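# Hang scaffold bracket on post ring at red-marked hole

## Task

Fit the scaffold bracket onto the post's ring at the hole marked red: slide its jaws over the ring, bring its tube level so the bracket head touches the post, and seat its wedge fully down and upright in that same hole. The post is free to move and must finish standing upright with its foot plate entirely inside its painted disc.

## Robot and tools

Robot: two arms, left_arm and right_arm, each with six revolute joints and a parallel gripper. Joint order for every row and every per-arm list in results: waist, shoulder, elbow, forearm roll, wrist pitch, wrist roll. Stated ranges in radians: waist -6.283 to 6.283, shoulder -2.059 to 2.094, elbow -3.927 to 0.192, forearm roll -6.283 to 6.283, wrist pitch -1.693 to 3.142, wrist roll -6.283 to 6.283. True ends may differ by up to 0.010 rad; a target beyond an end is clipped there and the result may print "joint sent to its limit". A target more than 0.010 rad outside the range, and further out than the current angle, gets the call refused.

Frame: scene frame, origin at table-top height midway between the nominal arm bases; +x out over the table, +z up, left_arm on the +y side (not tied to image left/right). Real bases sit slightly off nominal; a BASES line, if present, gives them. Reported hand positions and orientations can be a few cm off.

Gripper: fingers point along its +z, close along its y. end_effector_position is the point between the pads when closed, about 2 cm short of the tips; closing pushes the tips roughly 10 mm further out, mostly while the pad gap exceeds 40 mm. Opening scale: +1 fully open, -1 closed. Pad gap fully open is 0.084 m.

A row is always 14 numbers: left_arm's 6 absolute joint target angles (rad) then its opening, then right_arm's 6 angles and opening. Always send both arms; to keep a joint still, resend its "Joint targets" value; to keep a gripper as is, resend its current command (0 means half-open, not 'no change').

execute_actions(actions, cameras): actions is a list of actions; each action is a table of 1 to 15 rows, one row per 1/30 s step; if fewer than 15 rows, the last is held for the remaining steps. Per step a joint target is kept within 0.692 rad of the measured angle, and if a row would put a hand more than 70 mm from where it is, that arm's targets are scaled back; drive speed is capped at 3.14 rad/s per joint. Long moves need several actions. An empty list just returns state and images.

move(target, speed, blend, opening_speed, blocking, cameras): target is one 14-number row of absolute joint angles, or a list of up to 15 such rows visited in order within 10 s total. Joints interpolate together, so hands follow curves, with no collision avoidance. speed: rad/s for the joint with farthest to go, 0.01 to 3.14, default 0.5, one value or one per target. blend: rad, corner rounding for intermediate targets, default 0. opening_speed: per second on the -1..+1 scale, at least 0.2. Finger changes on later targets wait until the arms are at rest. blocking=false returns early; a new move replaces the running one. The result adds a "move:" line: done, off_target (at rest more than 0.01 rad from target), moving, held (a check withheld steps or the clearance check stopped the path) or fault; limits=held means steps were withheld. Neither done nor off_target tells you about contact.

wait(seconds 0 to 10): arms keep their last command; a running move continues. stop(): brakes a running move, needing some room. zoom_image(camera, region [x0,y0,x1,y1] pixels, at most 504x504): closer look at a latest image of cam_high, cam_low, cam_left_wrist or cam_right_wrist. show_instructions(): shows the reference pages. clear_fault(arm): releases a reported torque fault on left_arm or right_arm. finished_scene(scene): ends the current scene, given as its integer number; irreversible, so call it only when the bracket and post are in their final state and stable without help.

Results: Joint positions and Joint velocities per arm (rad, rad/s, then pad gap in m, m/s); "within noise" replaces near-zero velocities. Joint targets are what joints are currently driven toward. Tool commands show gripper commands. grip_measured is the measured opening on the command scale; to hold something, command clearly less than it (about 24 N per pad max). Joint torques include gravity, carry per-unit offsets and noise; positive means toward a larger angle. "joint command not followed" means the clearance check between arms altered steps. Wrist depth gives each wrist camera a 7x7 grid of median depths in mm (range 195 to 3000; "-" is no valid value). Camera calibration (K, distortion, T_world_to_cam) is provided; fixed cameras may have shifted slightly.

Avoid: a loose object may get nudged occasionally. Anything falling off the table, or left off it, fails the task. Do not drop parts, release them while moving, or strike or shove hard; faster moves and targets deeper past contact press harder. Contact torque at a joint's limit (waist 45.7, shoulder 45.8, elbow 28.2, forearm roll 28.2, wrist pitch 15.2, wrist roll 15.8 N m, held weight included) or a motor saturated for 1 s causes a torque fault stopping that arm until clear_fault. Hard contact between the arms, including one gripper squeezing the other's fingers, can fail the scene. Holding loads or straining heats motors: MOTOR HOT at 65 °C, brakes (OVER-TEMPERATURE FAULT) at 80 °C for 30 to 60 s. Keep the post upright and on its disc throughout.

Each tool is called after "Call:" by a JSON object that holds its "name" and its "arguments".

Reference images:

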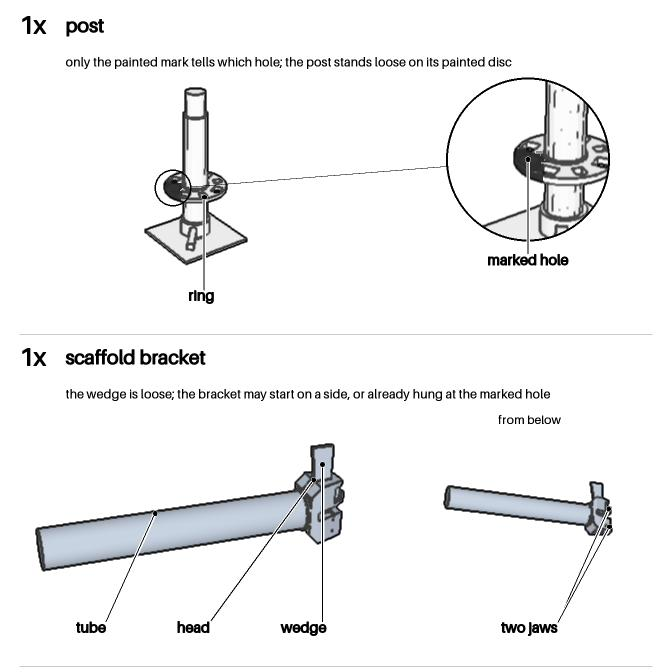

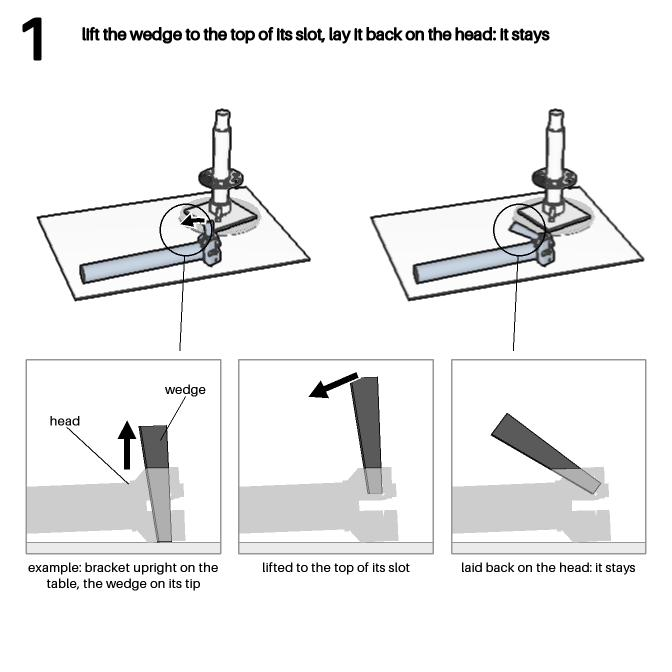

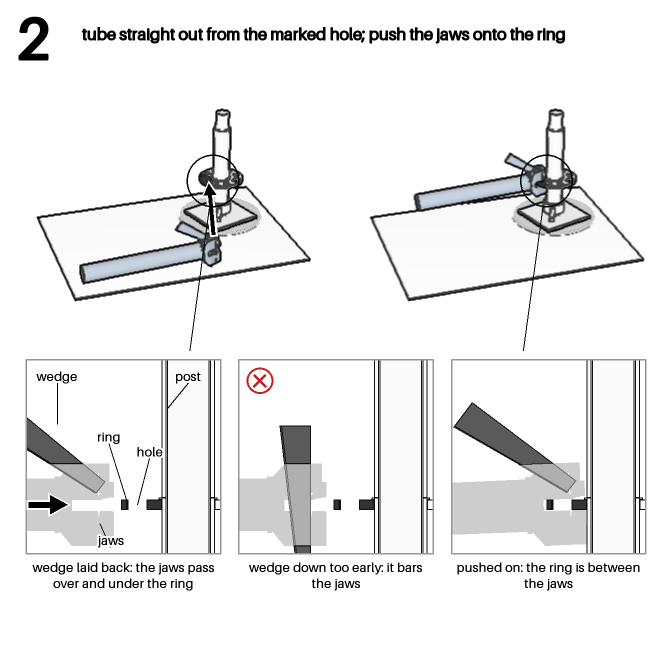

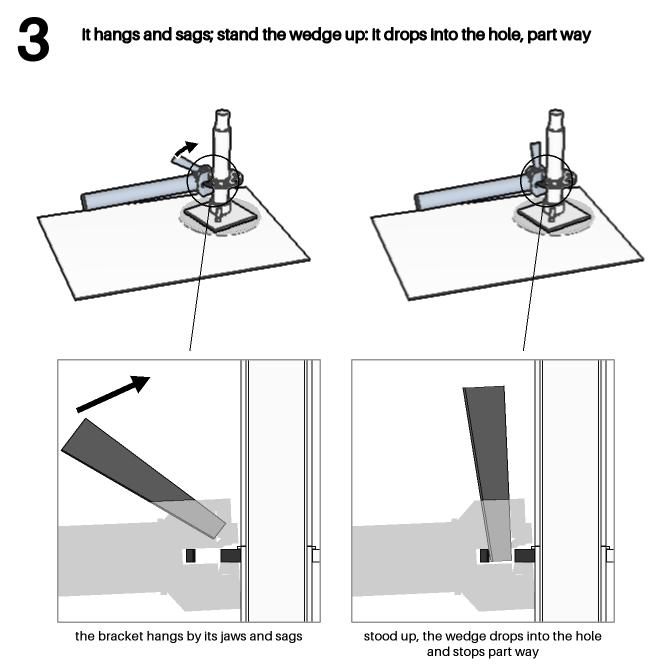

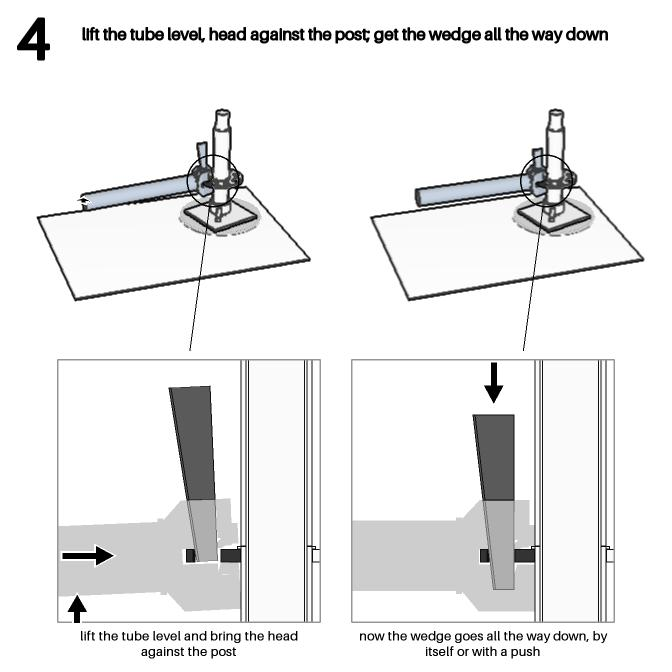

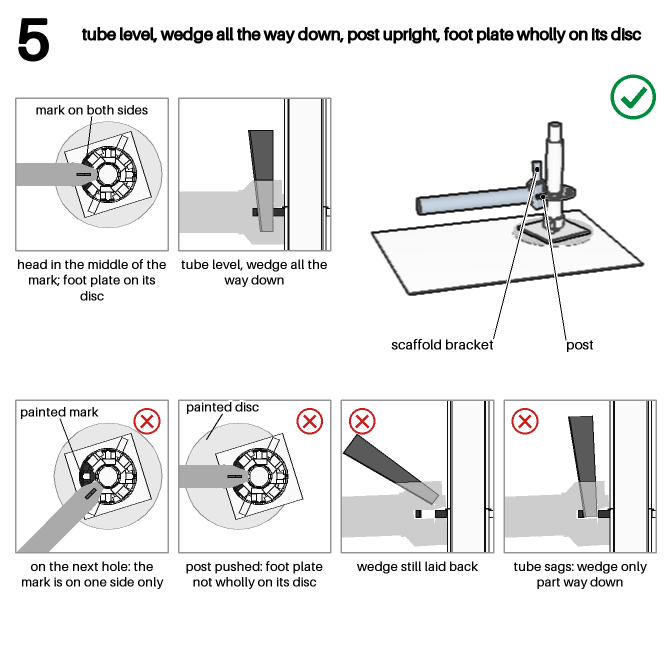

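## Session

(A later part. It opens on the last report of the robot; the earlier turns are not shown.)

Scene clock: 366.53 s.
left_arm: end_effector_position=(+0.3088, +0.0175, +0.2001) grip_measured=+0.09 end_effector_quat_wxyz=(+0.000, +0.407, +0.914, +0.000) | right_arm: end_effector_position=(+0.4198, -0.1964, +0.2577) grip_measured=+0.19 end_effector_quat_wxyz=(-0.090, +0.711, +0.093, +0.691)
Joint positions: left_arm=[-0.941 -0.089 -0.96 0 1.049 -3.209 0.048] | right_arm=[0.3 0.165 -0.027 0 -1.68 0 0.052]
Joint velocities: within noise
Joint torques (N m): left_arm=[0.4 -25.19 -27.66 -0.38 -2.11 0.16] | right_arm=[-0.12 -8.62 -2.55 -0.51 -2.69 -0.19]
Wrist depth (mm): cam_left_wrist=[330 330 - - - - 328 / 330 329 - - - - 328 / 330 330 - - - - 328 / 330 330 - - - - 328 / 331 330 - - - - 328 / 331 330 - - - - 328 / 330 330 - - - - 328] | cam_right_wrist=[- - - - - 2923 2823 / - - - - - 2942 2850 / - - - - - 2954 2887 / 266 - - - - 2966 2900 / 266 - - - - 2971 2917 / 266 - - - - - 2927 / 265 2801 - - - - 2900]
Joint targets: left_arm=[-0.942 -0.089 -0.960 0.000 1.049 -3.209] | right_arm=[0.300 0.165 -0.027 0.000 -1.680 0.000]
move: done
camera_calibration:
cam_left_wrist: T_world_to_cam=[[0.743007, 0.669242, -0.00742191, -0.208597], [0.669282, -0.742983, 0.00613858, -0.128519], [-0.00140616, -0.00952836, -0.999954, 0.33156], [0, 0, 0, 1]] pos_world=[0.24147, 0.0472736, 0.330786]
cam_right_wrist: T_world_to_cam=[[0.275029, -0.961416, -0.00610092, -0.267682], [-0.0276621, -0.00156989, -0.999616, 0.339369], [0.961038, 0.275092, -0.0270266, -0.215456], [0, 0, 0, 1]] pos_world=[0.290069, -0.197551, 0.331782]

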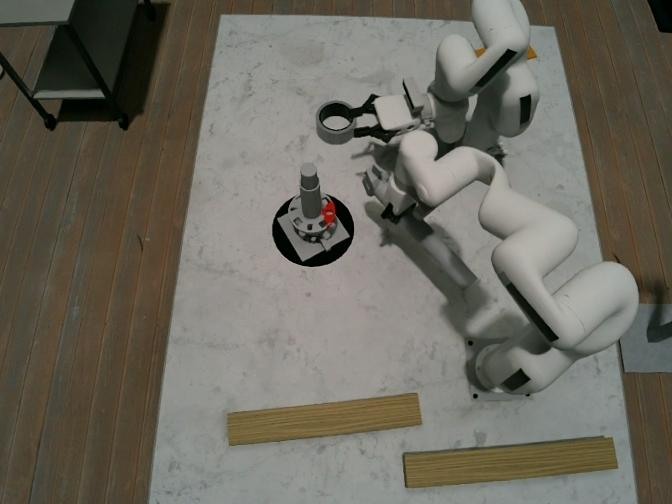

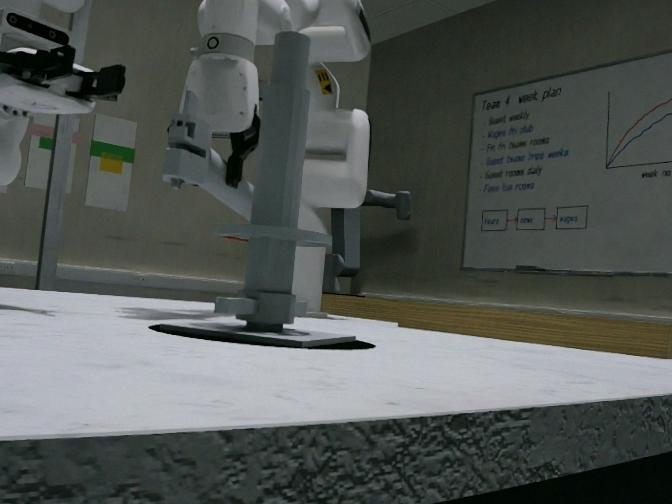

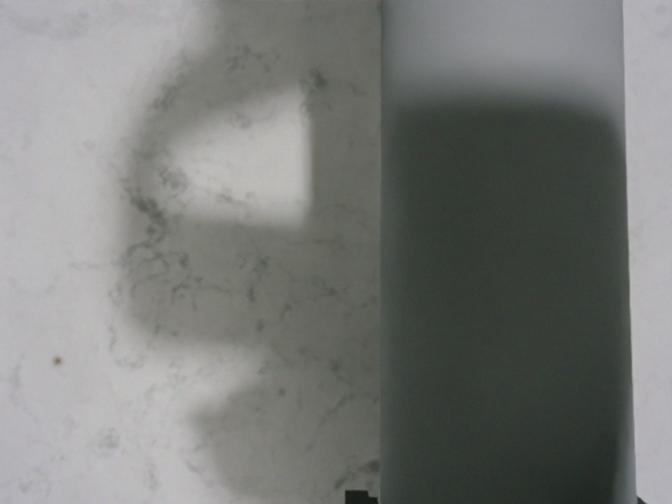

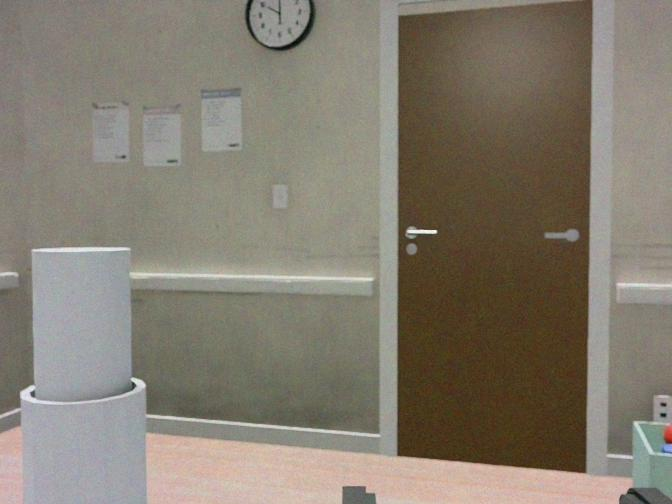

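Call:
{"name": "move", "arguments": {"target": [[-0.787,-0.089,-0.96,0,1.049,-2.95,-1,0.3,0.165,-0.027,0,-1.68,0,0.2],[-0.787,-0.089,-0.96,0,1.049,-2.95,-1,0.667,0.165,-0.027,0,-1.68,0,0.2]], "speed": 0.4}}

Call:
{"name": "zoom_image", "arguments": {"camera": "cam_high", "region": [290, 80, 470, 260]}}

Call:
{"name": "zoom_image", "arguments": {"camera": "cam_low", "region": [40, 0, 340, 300]}}

Scene clock: 387.83 s.
left_arm: end_effector_position=(+0.3587, +0.0634, +0.2001) grip_measured=+0.09 end_effector_quat_wxyz=(+0.000, +0.454, +0.891, +0.000) | right_arm: end_effector_position=(+0.3598, -0.0703, +0.2577) grip_measured=+0.19 end_effector_quat_wxyz=(-0.215, +0.682, +0.221, +0.663)
Joint positions: left_arm=[-0.787 -0.089 -0.96 0 1.049 -2.95 0.048] | right_arm=[0.667 0.165 -0.027 0 -1.68 0 0.052]
Joint velocities: within noise
Joint torques (N m): left_arm=[0.29 -24.72 -28.03 -0.54 -2.2 0.22] | right_arm=[-0.31 -9.09 -2.76 -0.07 -2.37 -0.17]
Wrist depth (mm): cam_left_wrist=[330 329 - - - - 328 / 330 329 - - - - 327 / 330 330 - - - - 328 / 330 330 - - - - 328 / 330 330 - - - - 327 / 330 330 - - - - 328 / 331 331 - - - - 327] | cam_right_wrist=[- - - - - - 2945 / - - - - - - 2994 / - - - - - - 2965 / - - - - - - 2989 / - - - - - 286 2907 / - 198 - - 203 286 2930 / - 839 - - 204 282 2784]
Joint targets: left_arm=[-0.787 -0.089 -0.960 0.000 1.049 -2.950] | right_arm=[0.667 0.165 -0.027 0.000 -1.680 0.000]
move: done
camera_calibration:
cam_left_wrist: T_world_to_cam=[[0.808758, 0.588095, -0.00743728, -0.294828], [0.588137, -0.808738, 0.00609759, -0.0945141], [-0.00242885, -0.00930561, -0.999954, 0.332417], [0, 0, 0, 1]] pos_world=[0.294839, 0.100043, 0.330786]
cam_right_wrist: T_world_to_cam=[[0.601628, -0.798753, -0.00605367, -0.235984], [-0.0252273, -0.0114254, -0.999616, 0.336341], [0.798378, 0.60155, -0.0270242, -0.111034], [0, 0, 0, 1]] pos_world=[0.239107, -0.117857, 0.331782]

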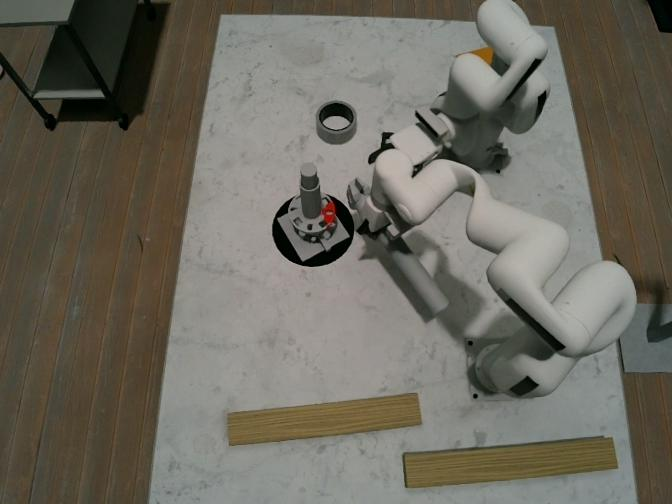

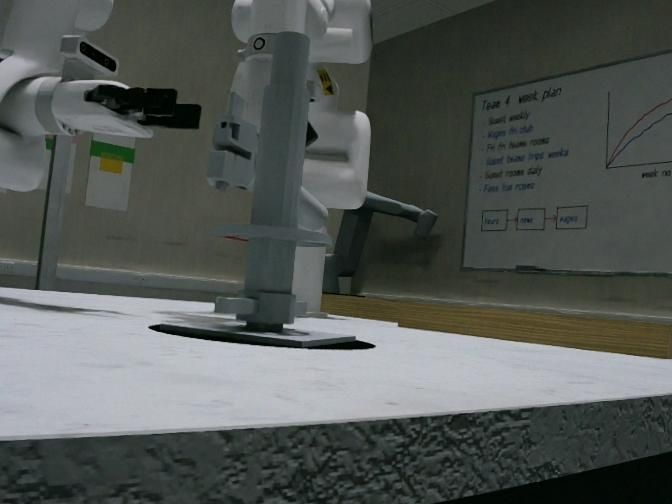

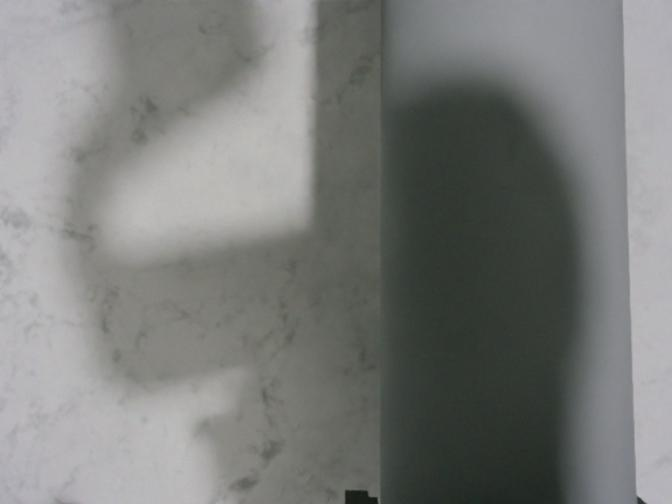

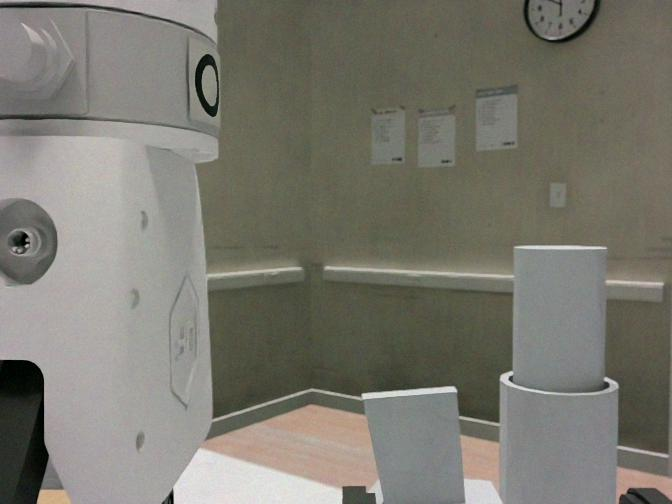

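Scaled by 2.800 from the camera's 672x504 image, which has a finer 960x720 frame.

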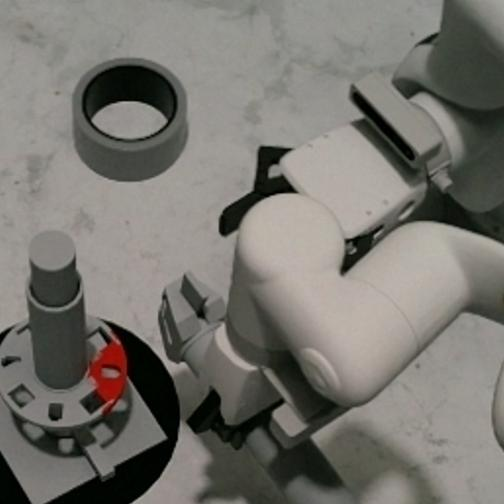

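Scaled by 1.680 from the camera's 672x504 image, which has a finer 960x720 frame.

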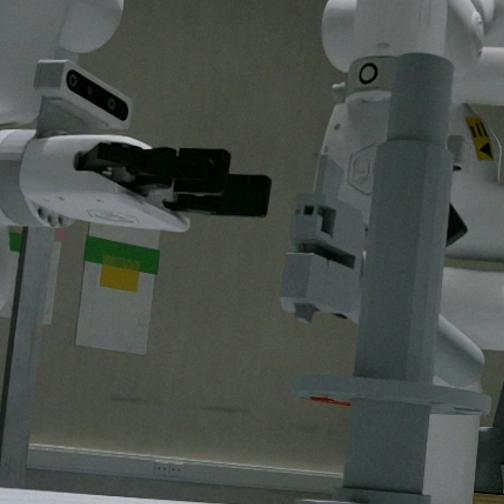

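Call:
{"name": "move", "arguments": {"target": [[-0.787,-0.089,-0.96,0,1.049,-2.95,-1,0.696,0.135,-0.027,0,-1.65,-0.14,0.2],[-0.787,-0.089,-0.96,0,1.049,-2.95,-1,0.696,0.162,-0.224,0,-1.488,-0.14,0.2]], "speed": 0.15}}

Call:
{"name": "zoom_image", "arguments": {"camera": "cam_high", "region": [330, 140, 430, 240]}}

Call:
{"name": "zoom_image", "arguments": {"camera": "cam_low", "region": [100, 0, 340, 240]}}

Scene clock: 402.03 s.
left_arm: end_effector_position=(+0.3587, +0.0634, +0.2001) grip_measured=+0.09 end_effector_quat_wxyz=(+0.000, +0.454, +0.891, +0.000) | right_arm: end_effector_position=(+0.4066, -0.0202, +0.2728) grip_measured=+0.19 end_effector_quat_wxyz=(-0.179, +0.659, +0.277, +0.677)
Joint positions: left_arm=[-0.787 -0.089 -0.96 0 1.049 -2.95 0.048] | right_arm=[0.696 0.162 -0.224 0 -1.488 -0.14 0.052]
Joint velocities: within noise
Joint torques (N m): left_arm=[-0.21 -24.71 -28.26 -0.11 -2.01 0] | right_arm=[-0.03 -11.08 -4.91 0.13 -2.42 -0.21]
Wrist depth (mm): cam_left_wrist=[330 330 - - - - 327 / 330 330 - - - - 327 / 330 330 - - - - 328 / 331 330 - - - - 328 / 330 330 - - - - 328 / 331 330 - - - - 328 / 330 331 - - - - 328] | cam_right_wrist=[- - - - - - 2981 / - - - - - - 2953 / - - - - - - 2983 / - - - - - - 2952 / - - - - - - 2980 / - - - - - - 219 / - - - - - - 224]
Joint targets: left_arm=[-0.787 -0.089 -0.960 0.000 1.049 -2.950] | right_arm=[0.696 0.162 -0.224 0.000 -1.488 -0.140]
move: done
camera_calibration:
cam_left_wrist: T_world_to_cam=[[0.808758, 0.588095, -0.00743728, -0.294828], [0.588137, -0.808738, 0.00609759, -0.0945141], [-0.00242885, -0.00930561, -0.999954, 0.332417], [0, 0, 0, 1]] pos_world=[0.294839, 0.100043, 0.330786]
cam_right_wrist: T_world_to_cam=[[0.621511, -0.771911, 0.133704, -0.269677], [0.0668641, -0.11778, -0.990786, 0.31126], [0.780547, 0.624724, -0.0215885, -0.171863], [0, 0, 0, 1]] pos_world=[0.280942, -0.0641395, 0.340739]

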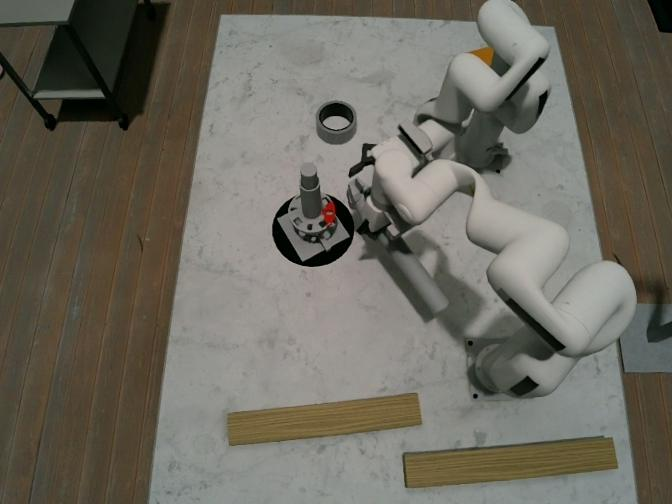

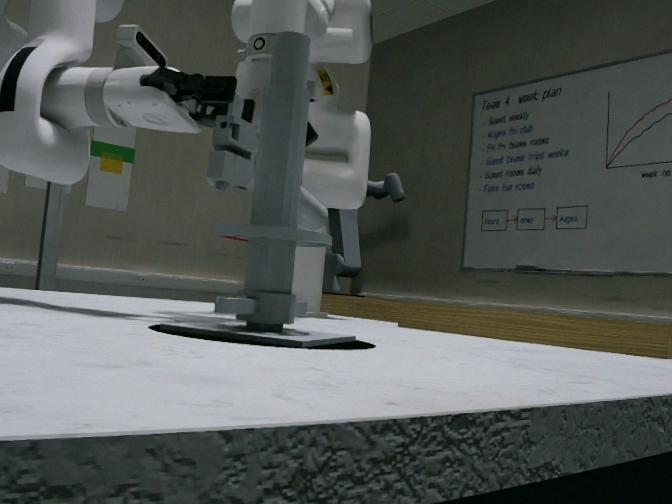

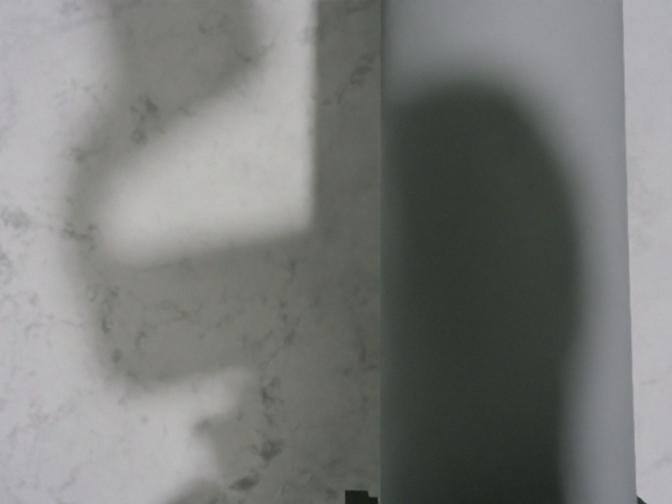

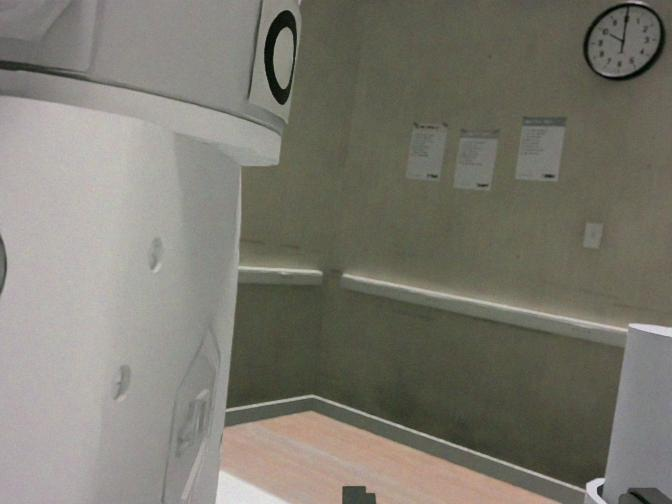

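Scaled by 5.040 from the camera's 672x504 image, which has a finer 960x720 frame.

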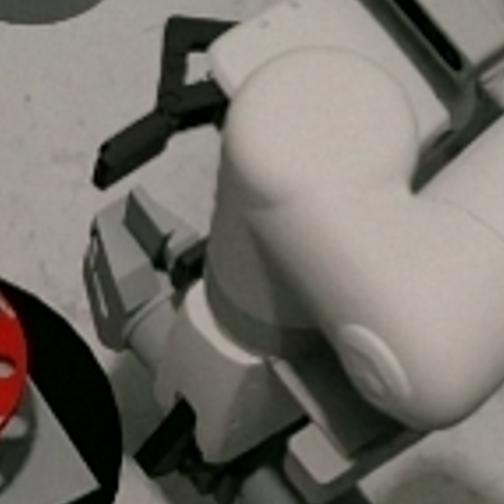

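Scaled by 2.100 from the camera's 672x504 image, which has a finer 960x720 frame.

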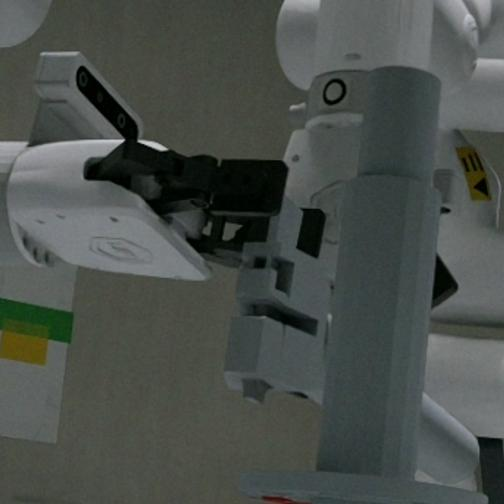

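Call:
{"name": "move", "arguments": {"target": [-0.787,-0.089,-0.96,0,1.049,-2.95,-1,0.696,0.162,-0.224,0,-1.488,-0.14,-0.7], "opening_speed": 0.8, "cameras": ["cam_low","cam_right_wrist"]}}

Call:
{"name": "zoom_image", "arguments": {"camera": "cam_low", "region": [100, 0, 340, 240]}}

Scene clock: 408.80 s.
left_arm: end_effector_position=(+0.3587, +0.0634, +0.2001) grip_measured=+0.09 end_effector_quat_wxyz=(+0.000, +0.454, +0.891, +0.000) | right_arm: end_effector_position=(+0.4067, -0.0202, +0.2729) grip_measured=-0.39 end_effector_quat_wxyz=(-0.179, +0.659, +0.277, +0.677)
Joint positions: left_arm=[-0.787 -0.089 -0.96 0 1.049 -2.95 0.048] | right_arm=[0.696 0.162 -0.224 0 -1.488 -0.14 0.027]
Joint velocities: within noise
Joint torques (N m): left_arm=[-0.44 -27.6 -33.48 -0.06 -3.82 0.06] | right_arm=[4.13 -9.75 -3.68 -3.03 -0.95 -0.14]
Wrist depth (mm): cam_left_wrist=[330 330 - - - - 328 / 330 330 - - - - 328 / 330 329 - - - - 327 / 330 330 - - - - 327 / 330 330 - - - - 328 / 330 330 - - - - 328 / 330 331 - - - - 328] | cam_right_wrist=[- - - - - - - / - - - - - - 2996 / - - - - - - 2953 / - - - - - - 2964 / - - - - - - 2931 / - - - - - - 218 / - - 2993 - - - 223]
Joint targets: left_arm=[-0.787 -0.089 -0.960 0.000 1.049 -2.950] | right_arm=[0.696 0.162 -0.224 0.000 -1.488 -0.140]
move: done
camera_calibration:
cam_right_wrist: T_world_to_cam=[[0.621467, -0.77196, 0.13363, -0.269705], [0.066812, -0.117724, -0.990796, 0.311275], [0.780586, 0.624675, -0.0215857, -0.171956], [0, 0, 0, 1]] pos_world=[0.281043, -0.0641398, 0.340739]
Images, in order (width x height): cam_low 672x504, cam_right_wrist 672x504.

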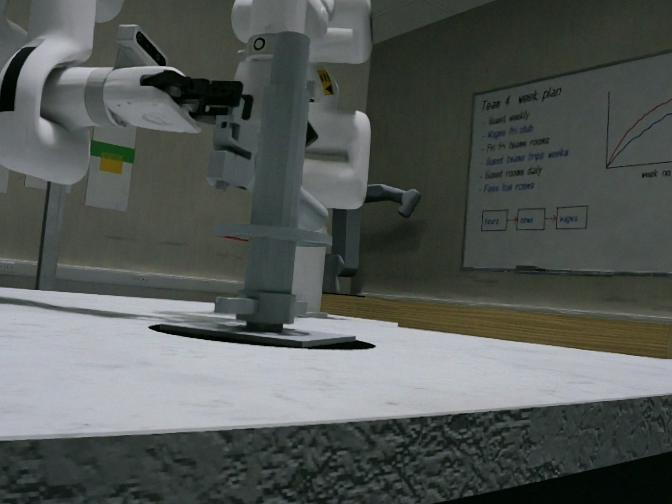

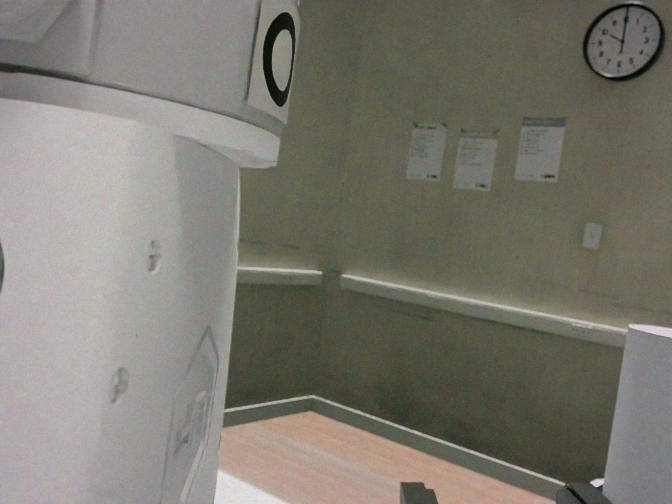

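Scaled by 2.100 from the camera's 672x504 image, which has a finer 960x720 frame.

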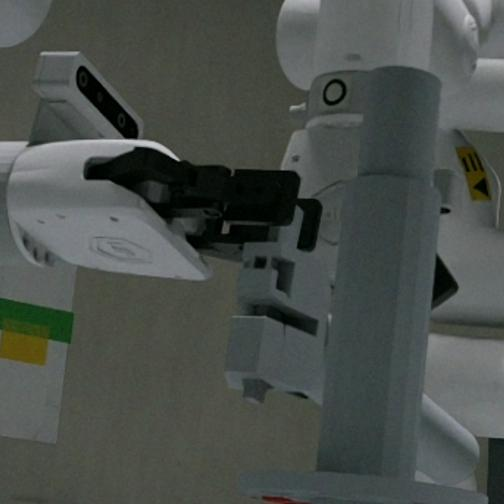

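Call:
{"name": "move", "arguments": {"target": [[-0.787,-0.089,-0.96,0,1.049,-2.95,-1,0.704,0.023,-0.203,0,-1.37,-0.14,-0.7],[-0.787,-0.089,-0.96,0,1.049,-2.95,-1,0.708,-0.048,-0.196,0,-1.306,-0.14,-0.7]], "speed": 0.08, "cameras": ["cam_low","cam_right_wrist"]}}

Call:
{"name": "zoom_image", "arguments": {"camera": "cam_low", "region": [100, 0, 340, 240]}}

Scene clock: 421.70 s.
left_arm: end_effector_position=(+0.3587, +0.0634, +0.2001) grip_measured=+0.09 end_effector_quat_wxyz=(+0.000, +0.454, +0.891, +0.000) | right_arm: end_effector_position=(+0.4037, -0.0156, +0.3108) grip_measured=-0.72 end_effector_quat_wxyz=(-0.183, +0.657, +0.281, +0.675)
Joint positions: left_arm=[-0.787 -0.089 -0.96 0 1.049 -2.95 0.048] | right_arm=[0.708 -0.048 -0.196 0 -1.306 -0.14 0.012]
Joint velocities: within noise
Joint torques (N m): left_arm=[-0.13 -25.32 -28.25 -0.52 -2.25 -0.13] | right_arm=[0.41 -10.64 -6.33 -0.5 -2.21 -0.14]
Wrist depth (mm): cam_left_wrist=[330 329 330 - - - 327 / 330 330 - - - - 328 / 330 330 - - - - 328 / 330 330 - - - - 327 / 331 330 - - - - 327 / 331 330 - - - - 328 / 330 330 - - - - 328] | cam_right_wrist=[- - - - - - - / - - - - - - - / - - - - - - - / - - - - - - - / - - - - - - 2965 / - - - - - - 2943 / - - - - - - 225]
Joint targets: left_arm=[-0.787 -0.089 -0.960 0.000 1.049 -2.950] | right_arm=[0.708 -0.048 -0.196 0.000 -1.306 -0.140]
move: done
camera_calibration:
cam_right_wrist: T_world_to_cam=[[0.630757, -0.764385, 0.133647, -0.273001], [0.0682407, -0.116922, -0.990794, 0.349105], [0.772974, 0.63407, -0.0215869, -0.168497], [0, 0, 0, 1]] pos_world=[0.278618, -0.0610213, 0.378739]
Images, in order (width x height): cam_low 672x504, cam_right_wrist 672x504.

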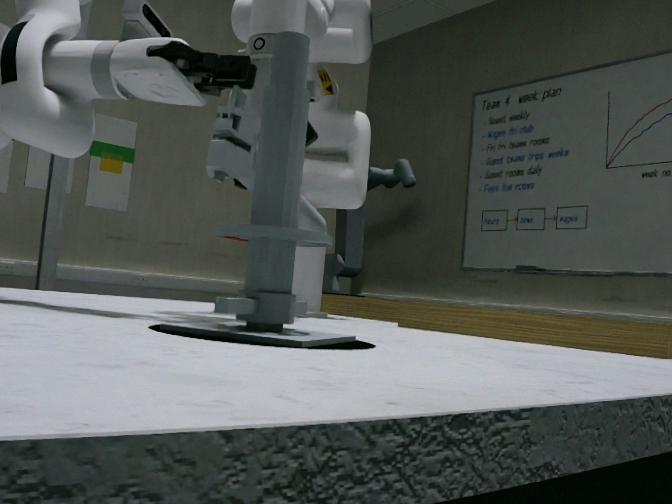

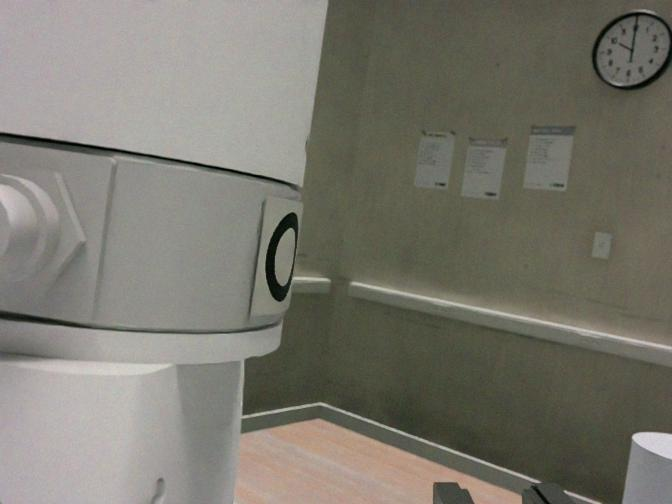

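Scaled by 2.100 from the camera's 672x504 image, which has a finer 960x720 frame.

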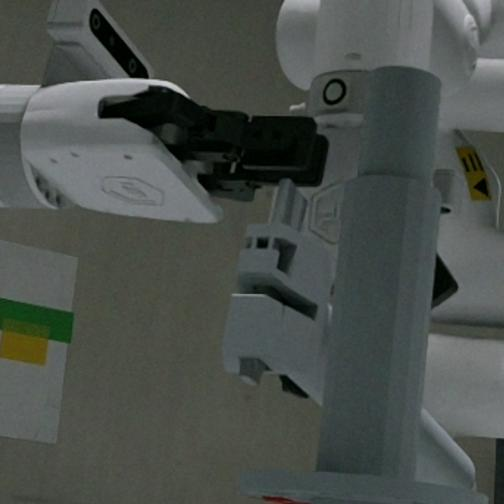

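Call:
{"name": "move", "arguments": {"target": [[-0.787,-0.089,-0.96,0,1.049,-2.95,-1,0.708,-0.048,-0.196,0,-1.306,-0.14,0.2],[-0.787,-0.089,-0.96,0,1.049,-2.95,-1,0.69,0.135,-0.027,0,-1.65,-0.14,0.2]], "speed": 0.25, "cameras": ["cam_low","cam_right_wrist"]}}

Call:
{"name": "zoom_image", "arguments": {"camera": "cam_low", "region": [100, 0, 340, 240]}}

Scene clock: 434.73 s.
left_arm: end_effector_position=(+0.3587, +0.0634, +0.2001) grip_measured=+0.09 end_effector_quat_wxyz=(+0.000, +0.454, +0.891, +0.000) | right_arm: end_effector_position=(+0.3564, -0.0618, +0.2616) grip_measured=+0.19 end_effector_quat_wxyz=(-0.176, +0.662, +0.276, +0.674)
Joint positions: left_arm=[-0.787 -0.089 -0.96 0 1.049 -2.95 0.048] | right_arm=[0.69 0.135 -0.027 0 -1.65 -0.14 0.052]
Joint velocities: within noise
Joint torques (N m): left_arm=[-0.01 -24.33 -28.02 -0.34 -2.34 -0.05] | right_arm=[-0.79 -8.22 -3.08 -0.07 -2.61 -0.18]
Wrist depth (mm): cam_left_wrist=[330 330 329 - - - 327 / 330 330 - - - - 327 / 330 330 - - - - 327 / 330 330 - - - - 328 / 331 329 - - - - 328 / 331 330 - - - - 328 / 331 330 - - - - 328] | cam_right_wrist=[- - - - - - 2974 / - - - - - - - / - - - - - - - / - - - - - - - / - - - - - - 279 / - - 242 - 202 286 279 / - - 854 - 202 277 277]
Joint targets: left_arm=[-0.787 -0.089 -0.960 0.000 1.049 -2.950] | right_arm=[0.690 0.135 -0.027 0.000 -1.650 -0.140]
move: done
camera_calibration:
cam_right_wrist: T_world_to_cam=[[0.617763, -0.774947, 0.133513, -0.26784], [0.0598421, -0.122964, -0.990605, 0.300732], [0.784084, 0.619949, -0.0295884, -0.106379], [0, 0, 0, 1]] pos_world=[0.230876, -0.104633, 0.330519]
Images, in order (width x height): cam_low 672x504, cam_right_wrist 672x504.

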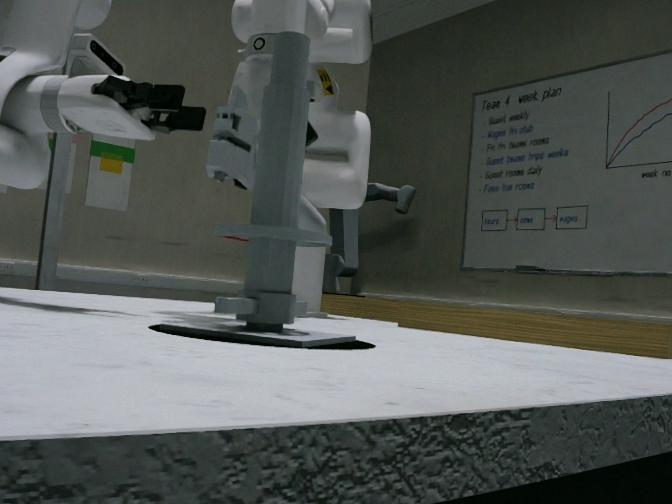

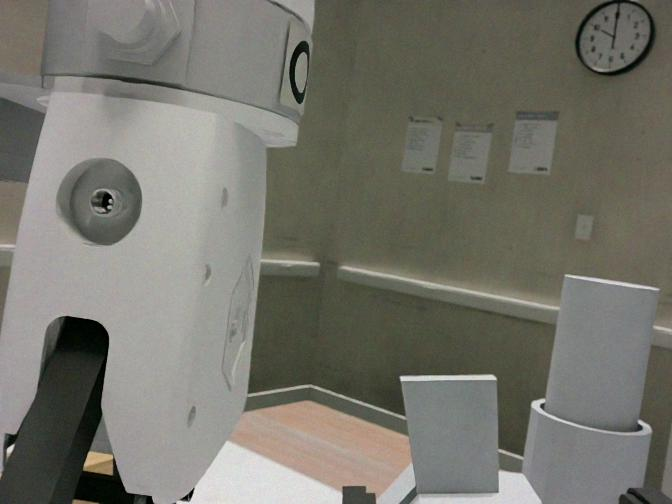

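Scaled by 2.100 from the camera's 672x504 image, which has a finer 960x720 frame.

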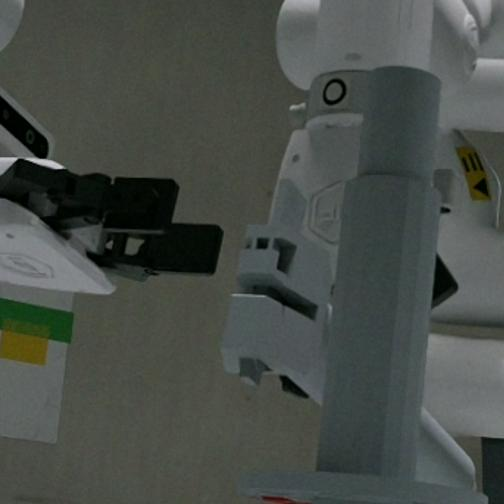

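Call:
{"name": "move", "arguments": {"target": [[-0.787,-0.089,-0.96,0,1.049,-2.95,-1,0.69,0.135,-0.027,0,-1.65,-0.21,0.2],[-0.787,-0.089,-0.96,0,1.049,-2.95,-1,0.69,0.2,-0.253,0,-1.497,-0.21,0.2],[-0.787,-0.089,-0.96,0,1.049,-2.95,-1,0.69,0.2,-0.253,0,-1.497,-0.21,-1]], "speed": 0.15, "opening_speed": 0.6, "cameras": ["cam_low","cam_right_wrist"]}}

Call:
{"name": "zoom_image", "arguments": {"camera": "cam_low", "region": [100, 0, 340, 240]}}

Scene clock: 451.93 s.
left_arm: end_effector_position=(+0.3587, +0.0634, +0.2001) grip_measured=+0.09 end_effector_quat_wxyz=(+0.000, +0.454, +0.891, +0.000) | right_arm: end_effector_position=(+0.4141, -0.0179, +0.2680) grip_measured=-0.24 end_effector_quat_wxyz=(-0.153, +0.649, +0.298, +0.683)
Joint positions: left_arm=[-0.787 -0.089 -0.96 0 1.049 -2.95 0.048] | right_arm=[0.69 0.2 -0.253 0 -1.497 -0.21 0.034]
Joint velocities: within noise
Joint torques (N m): left_arm=[-0.81 -25.52 -33.76 -0.82 -4.58 0.22] | right_arm=[5.75 -11.91 -4.57 -4.17 -2.11 0.44]
Wrist depth (mm): cam_left_wrist=[330 330 329 - - - 328 / 330 330 - - - - 328 / 330 329 - - - - 327 / 330 330 - - - - 327 / 331 330 - - - - 328 / 330 330 - - - - 328 / 330 330 - - - - 328] | cam_right_wrist=[- - - - - - - / - - - - - - - / - - - - - - - / - - - - - - 2960 / - - - - - - 2956 / - - - - - - 214 / - - - - - - 215]
Joint targets: left_arm=[-0.787 -0.089 -0.960 0.000 1.049 -2.950] | right_arm=[0.690 0.200 -0.253 0.000 -1.497 -0.210]
move: done
camera_calibration:
cam_right_wrist: T_world_to_cam=[[0.610896, -0.765358, 0.202563, -0.285842], [0.107981, -0.172918, -0.978999, 0.285119], [0.784312, 0.61994, -0.0229907, -0.180514], [0, 0, 0, 1]] pos_world=[0.285412, -0.0575622, 0.332882]
Images, in order (width x height): cam_low 672x504, cam_right_wrist 672x504.

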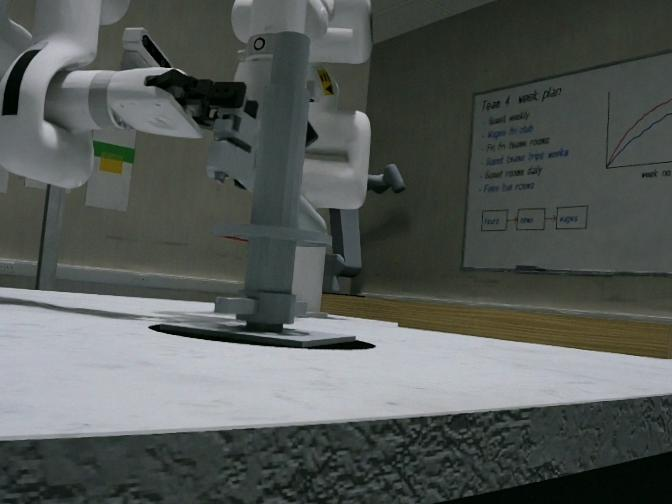

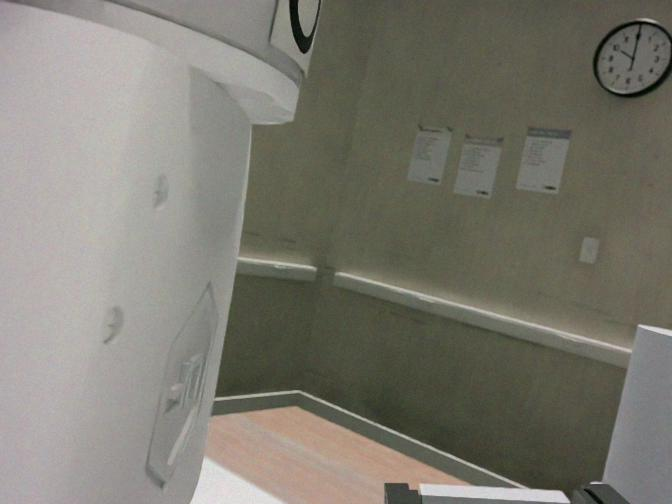

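Scaled by 2.100 from the camera's 672x504 image, which has a finer 960x720 frame.

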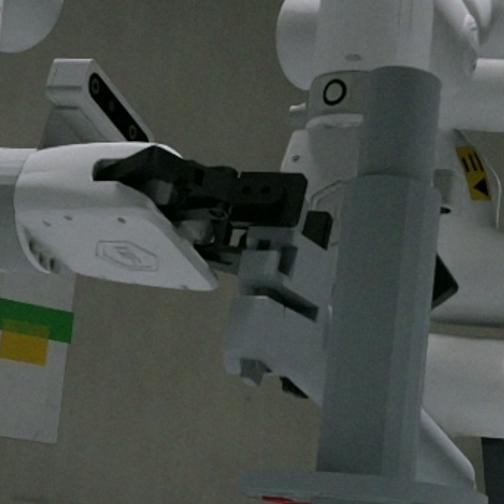

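Call:
{"name": "move", "arguments": {"target": [-0.787,-0.089,-0.96,0,1.049,-2.95,-1,0.692,0.16,-0.241,0,-1.469,-0.21,-1], "speed": 0.05, "cameras": ["cam_low","cam_right_wrist"]}}

Call:
{"name": "zoom_image", "arguments": {"camera": "cam_low", "region": [100, 0, 340, 240]}}

Scene clock: 459.13 s.
left_arm: end_effector_position=(+0.3588, +0.0633, +0.2002) grip_measured=+0.09 end_effector_quat_wxyz=(+0.000, +0.454, +0.891, +0.000) | right_arm: end_effector_position=(+0.4124, -0.0180, +0.2749) grip_measured=-0.21 end_effector_quat_wxyz=(-0.154, +0.649, +0.299, +0.683)
Joint positions: left_arm=[-0.787 -0.089 -0.96 0 1.049 -2.95 0.048] | right_arm=[0.692 0.16 -0.241 0 -1.469 -0.21 0.035]
Joint velocities: within noise
Joint torques (N m): left_arm=[3.22 -12.82 -8.92 1.33 2.34 -0.54] | right_arm=[-9.42 -21.14 -9.96 5.95 -10.51 0.56]
Wrist depth (mm): cam_left_wrist=[330 330 330 - - - 328 / 330 330 330 - - - 327 / 331 330 330 - - - 328 / 331 331 - - - - 328 / 331 331 - - - - 329 / 331 331 - - - - 329 / 331 331 - - - - 329] | cam_right_wrist=[- - - - - - - / - - - - - - - / - - - - - - 2977 / - - - - - - - / - - - - - - 2938 / - - - - - - 215 / - - 2930 - - - 217]
Joint targets: left_arm=[-0.787 -0.089 -0.960 0.000 1.049 -2.950] | right_arm=[0.692 0.160 -0.241 0.000 -1.469 -0.210]
move: done
camera_calibration:
cam_right_wrist: T_world_to_cam=[[0.61256, -0.764015, 0.202613, -0.286954], [0.10823, -0.172847, -0.978984, 0.291809], [0.782979, 0.621616, -0.0231899, -0.17831], [0, 0, 0, 1]] pos_world=[0.283807, -0.0579586, 0.339682]
Images, in order (width x height): cam_low 672x504, cam_right_wrist 672x504.

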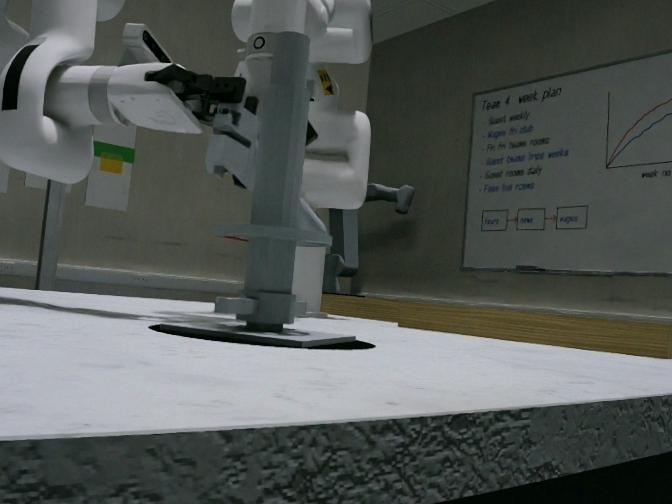

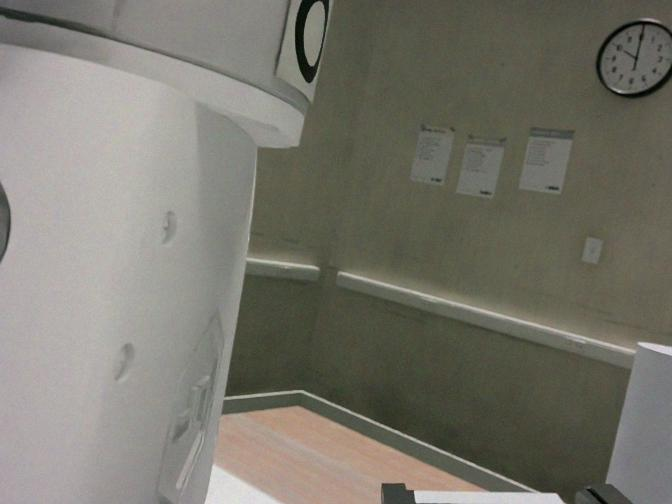

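Scaled by 2.100 from the camera's 672x504 image, which has a finer 960x720 frame.

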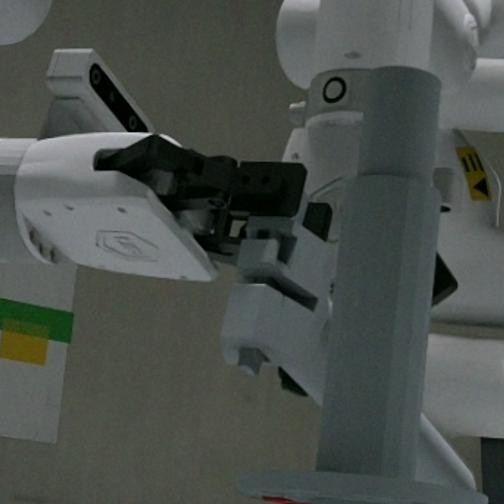

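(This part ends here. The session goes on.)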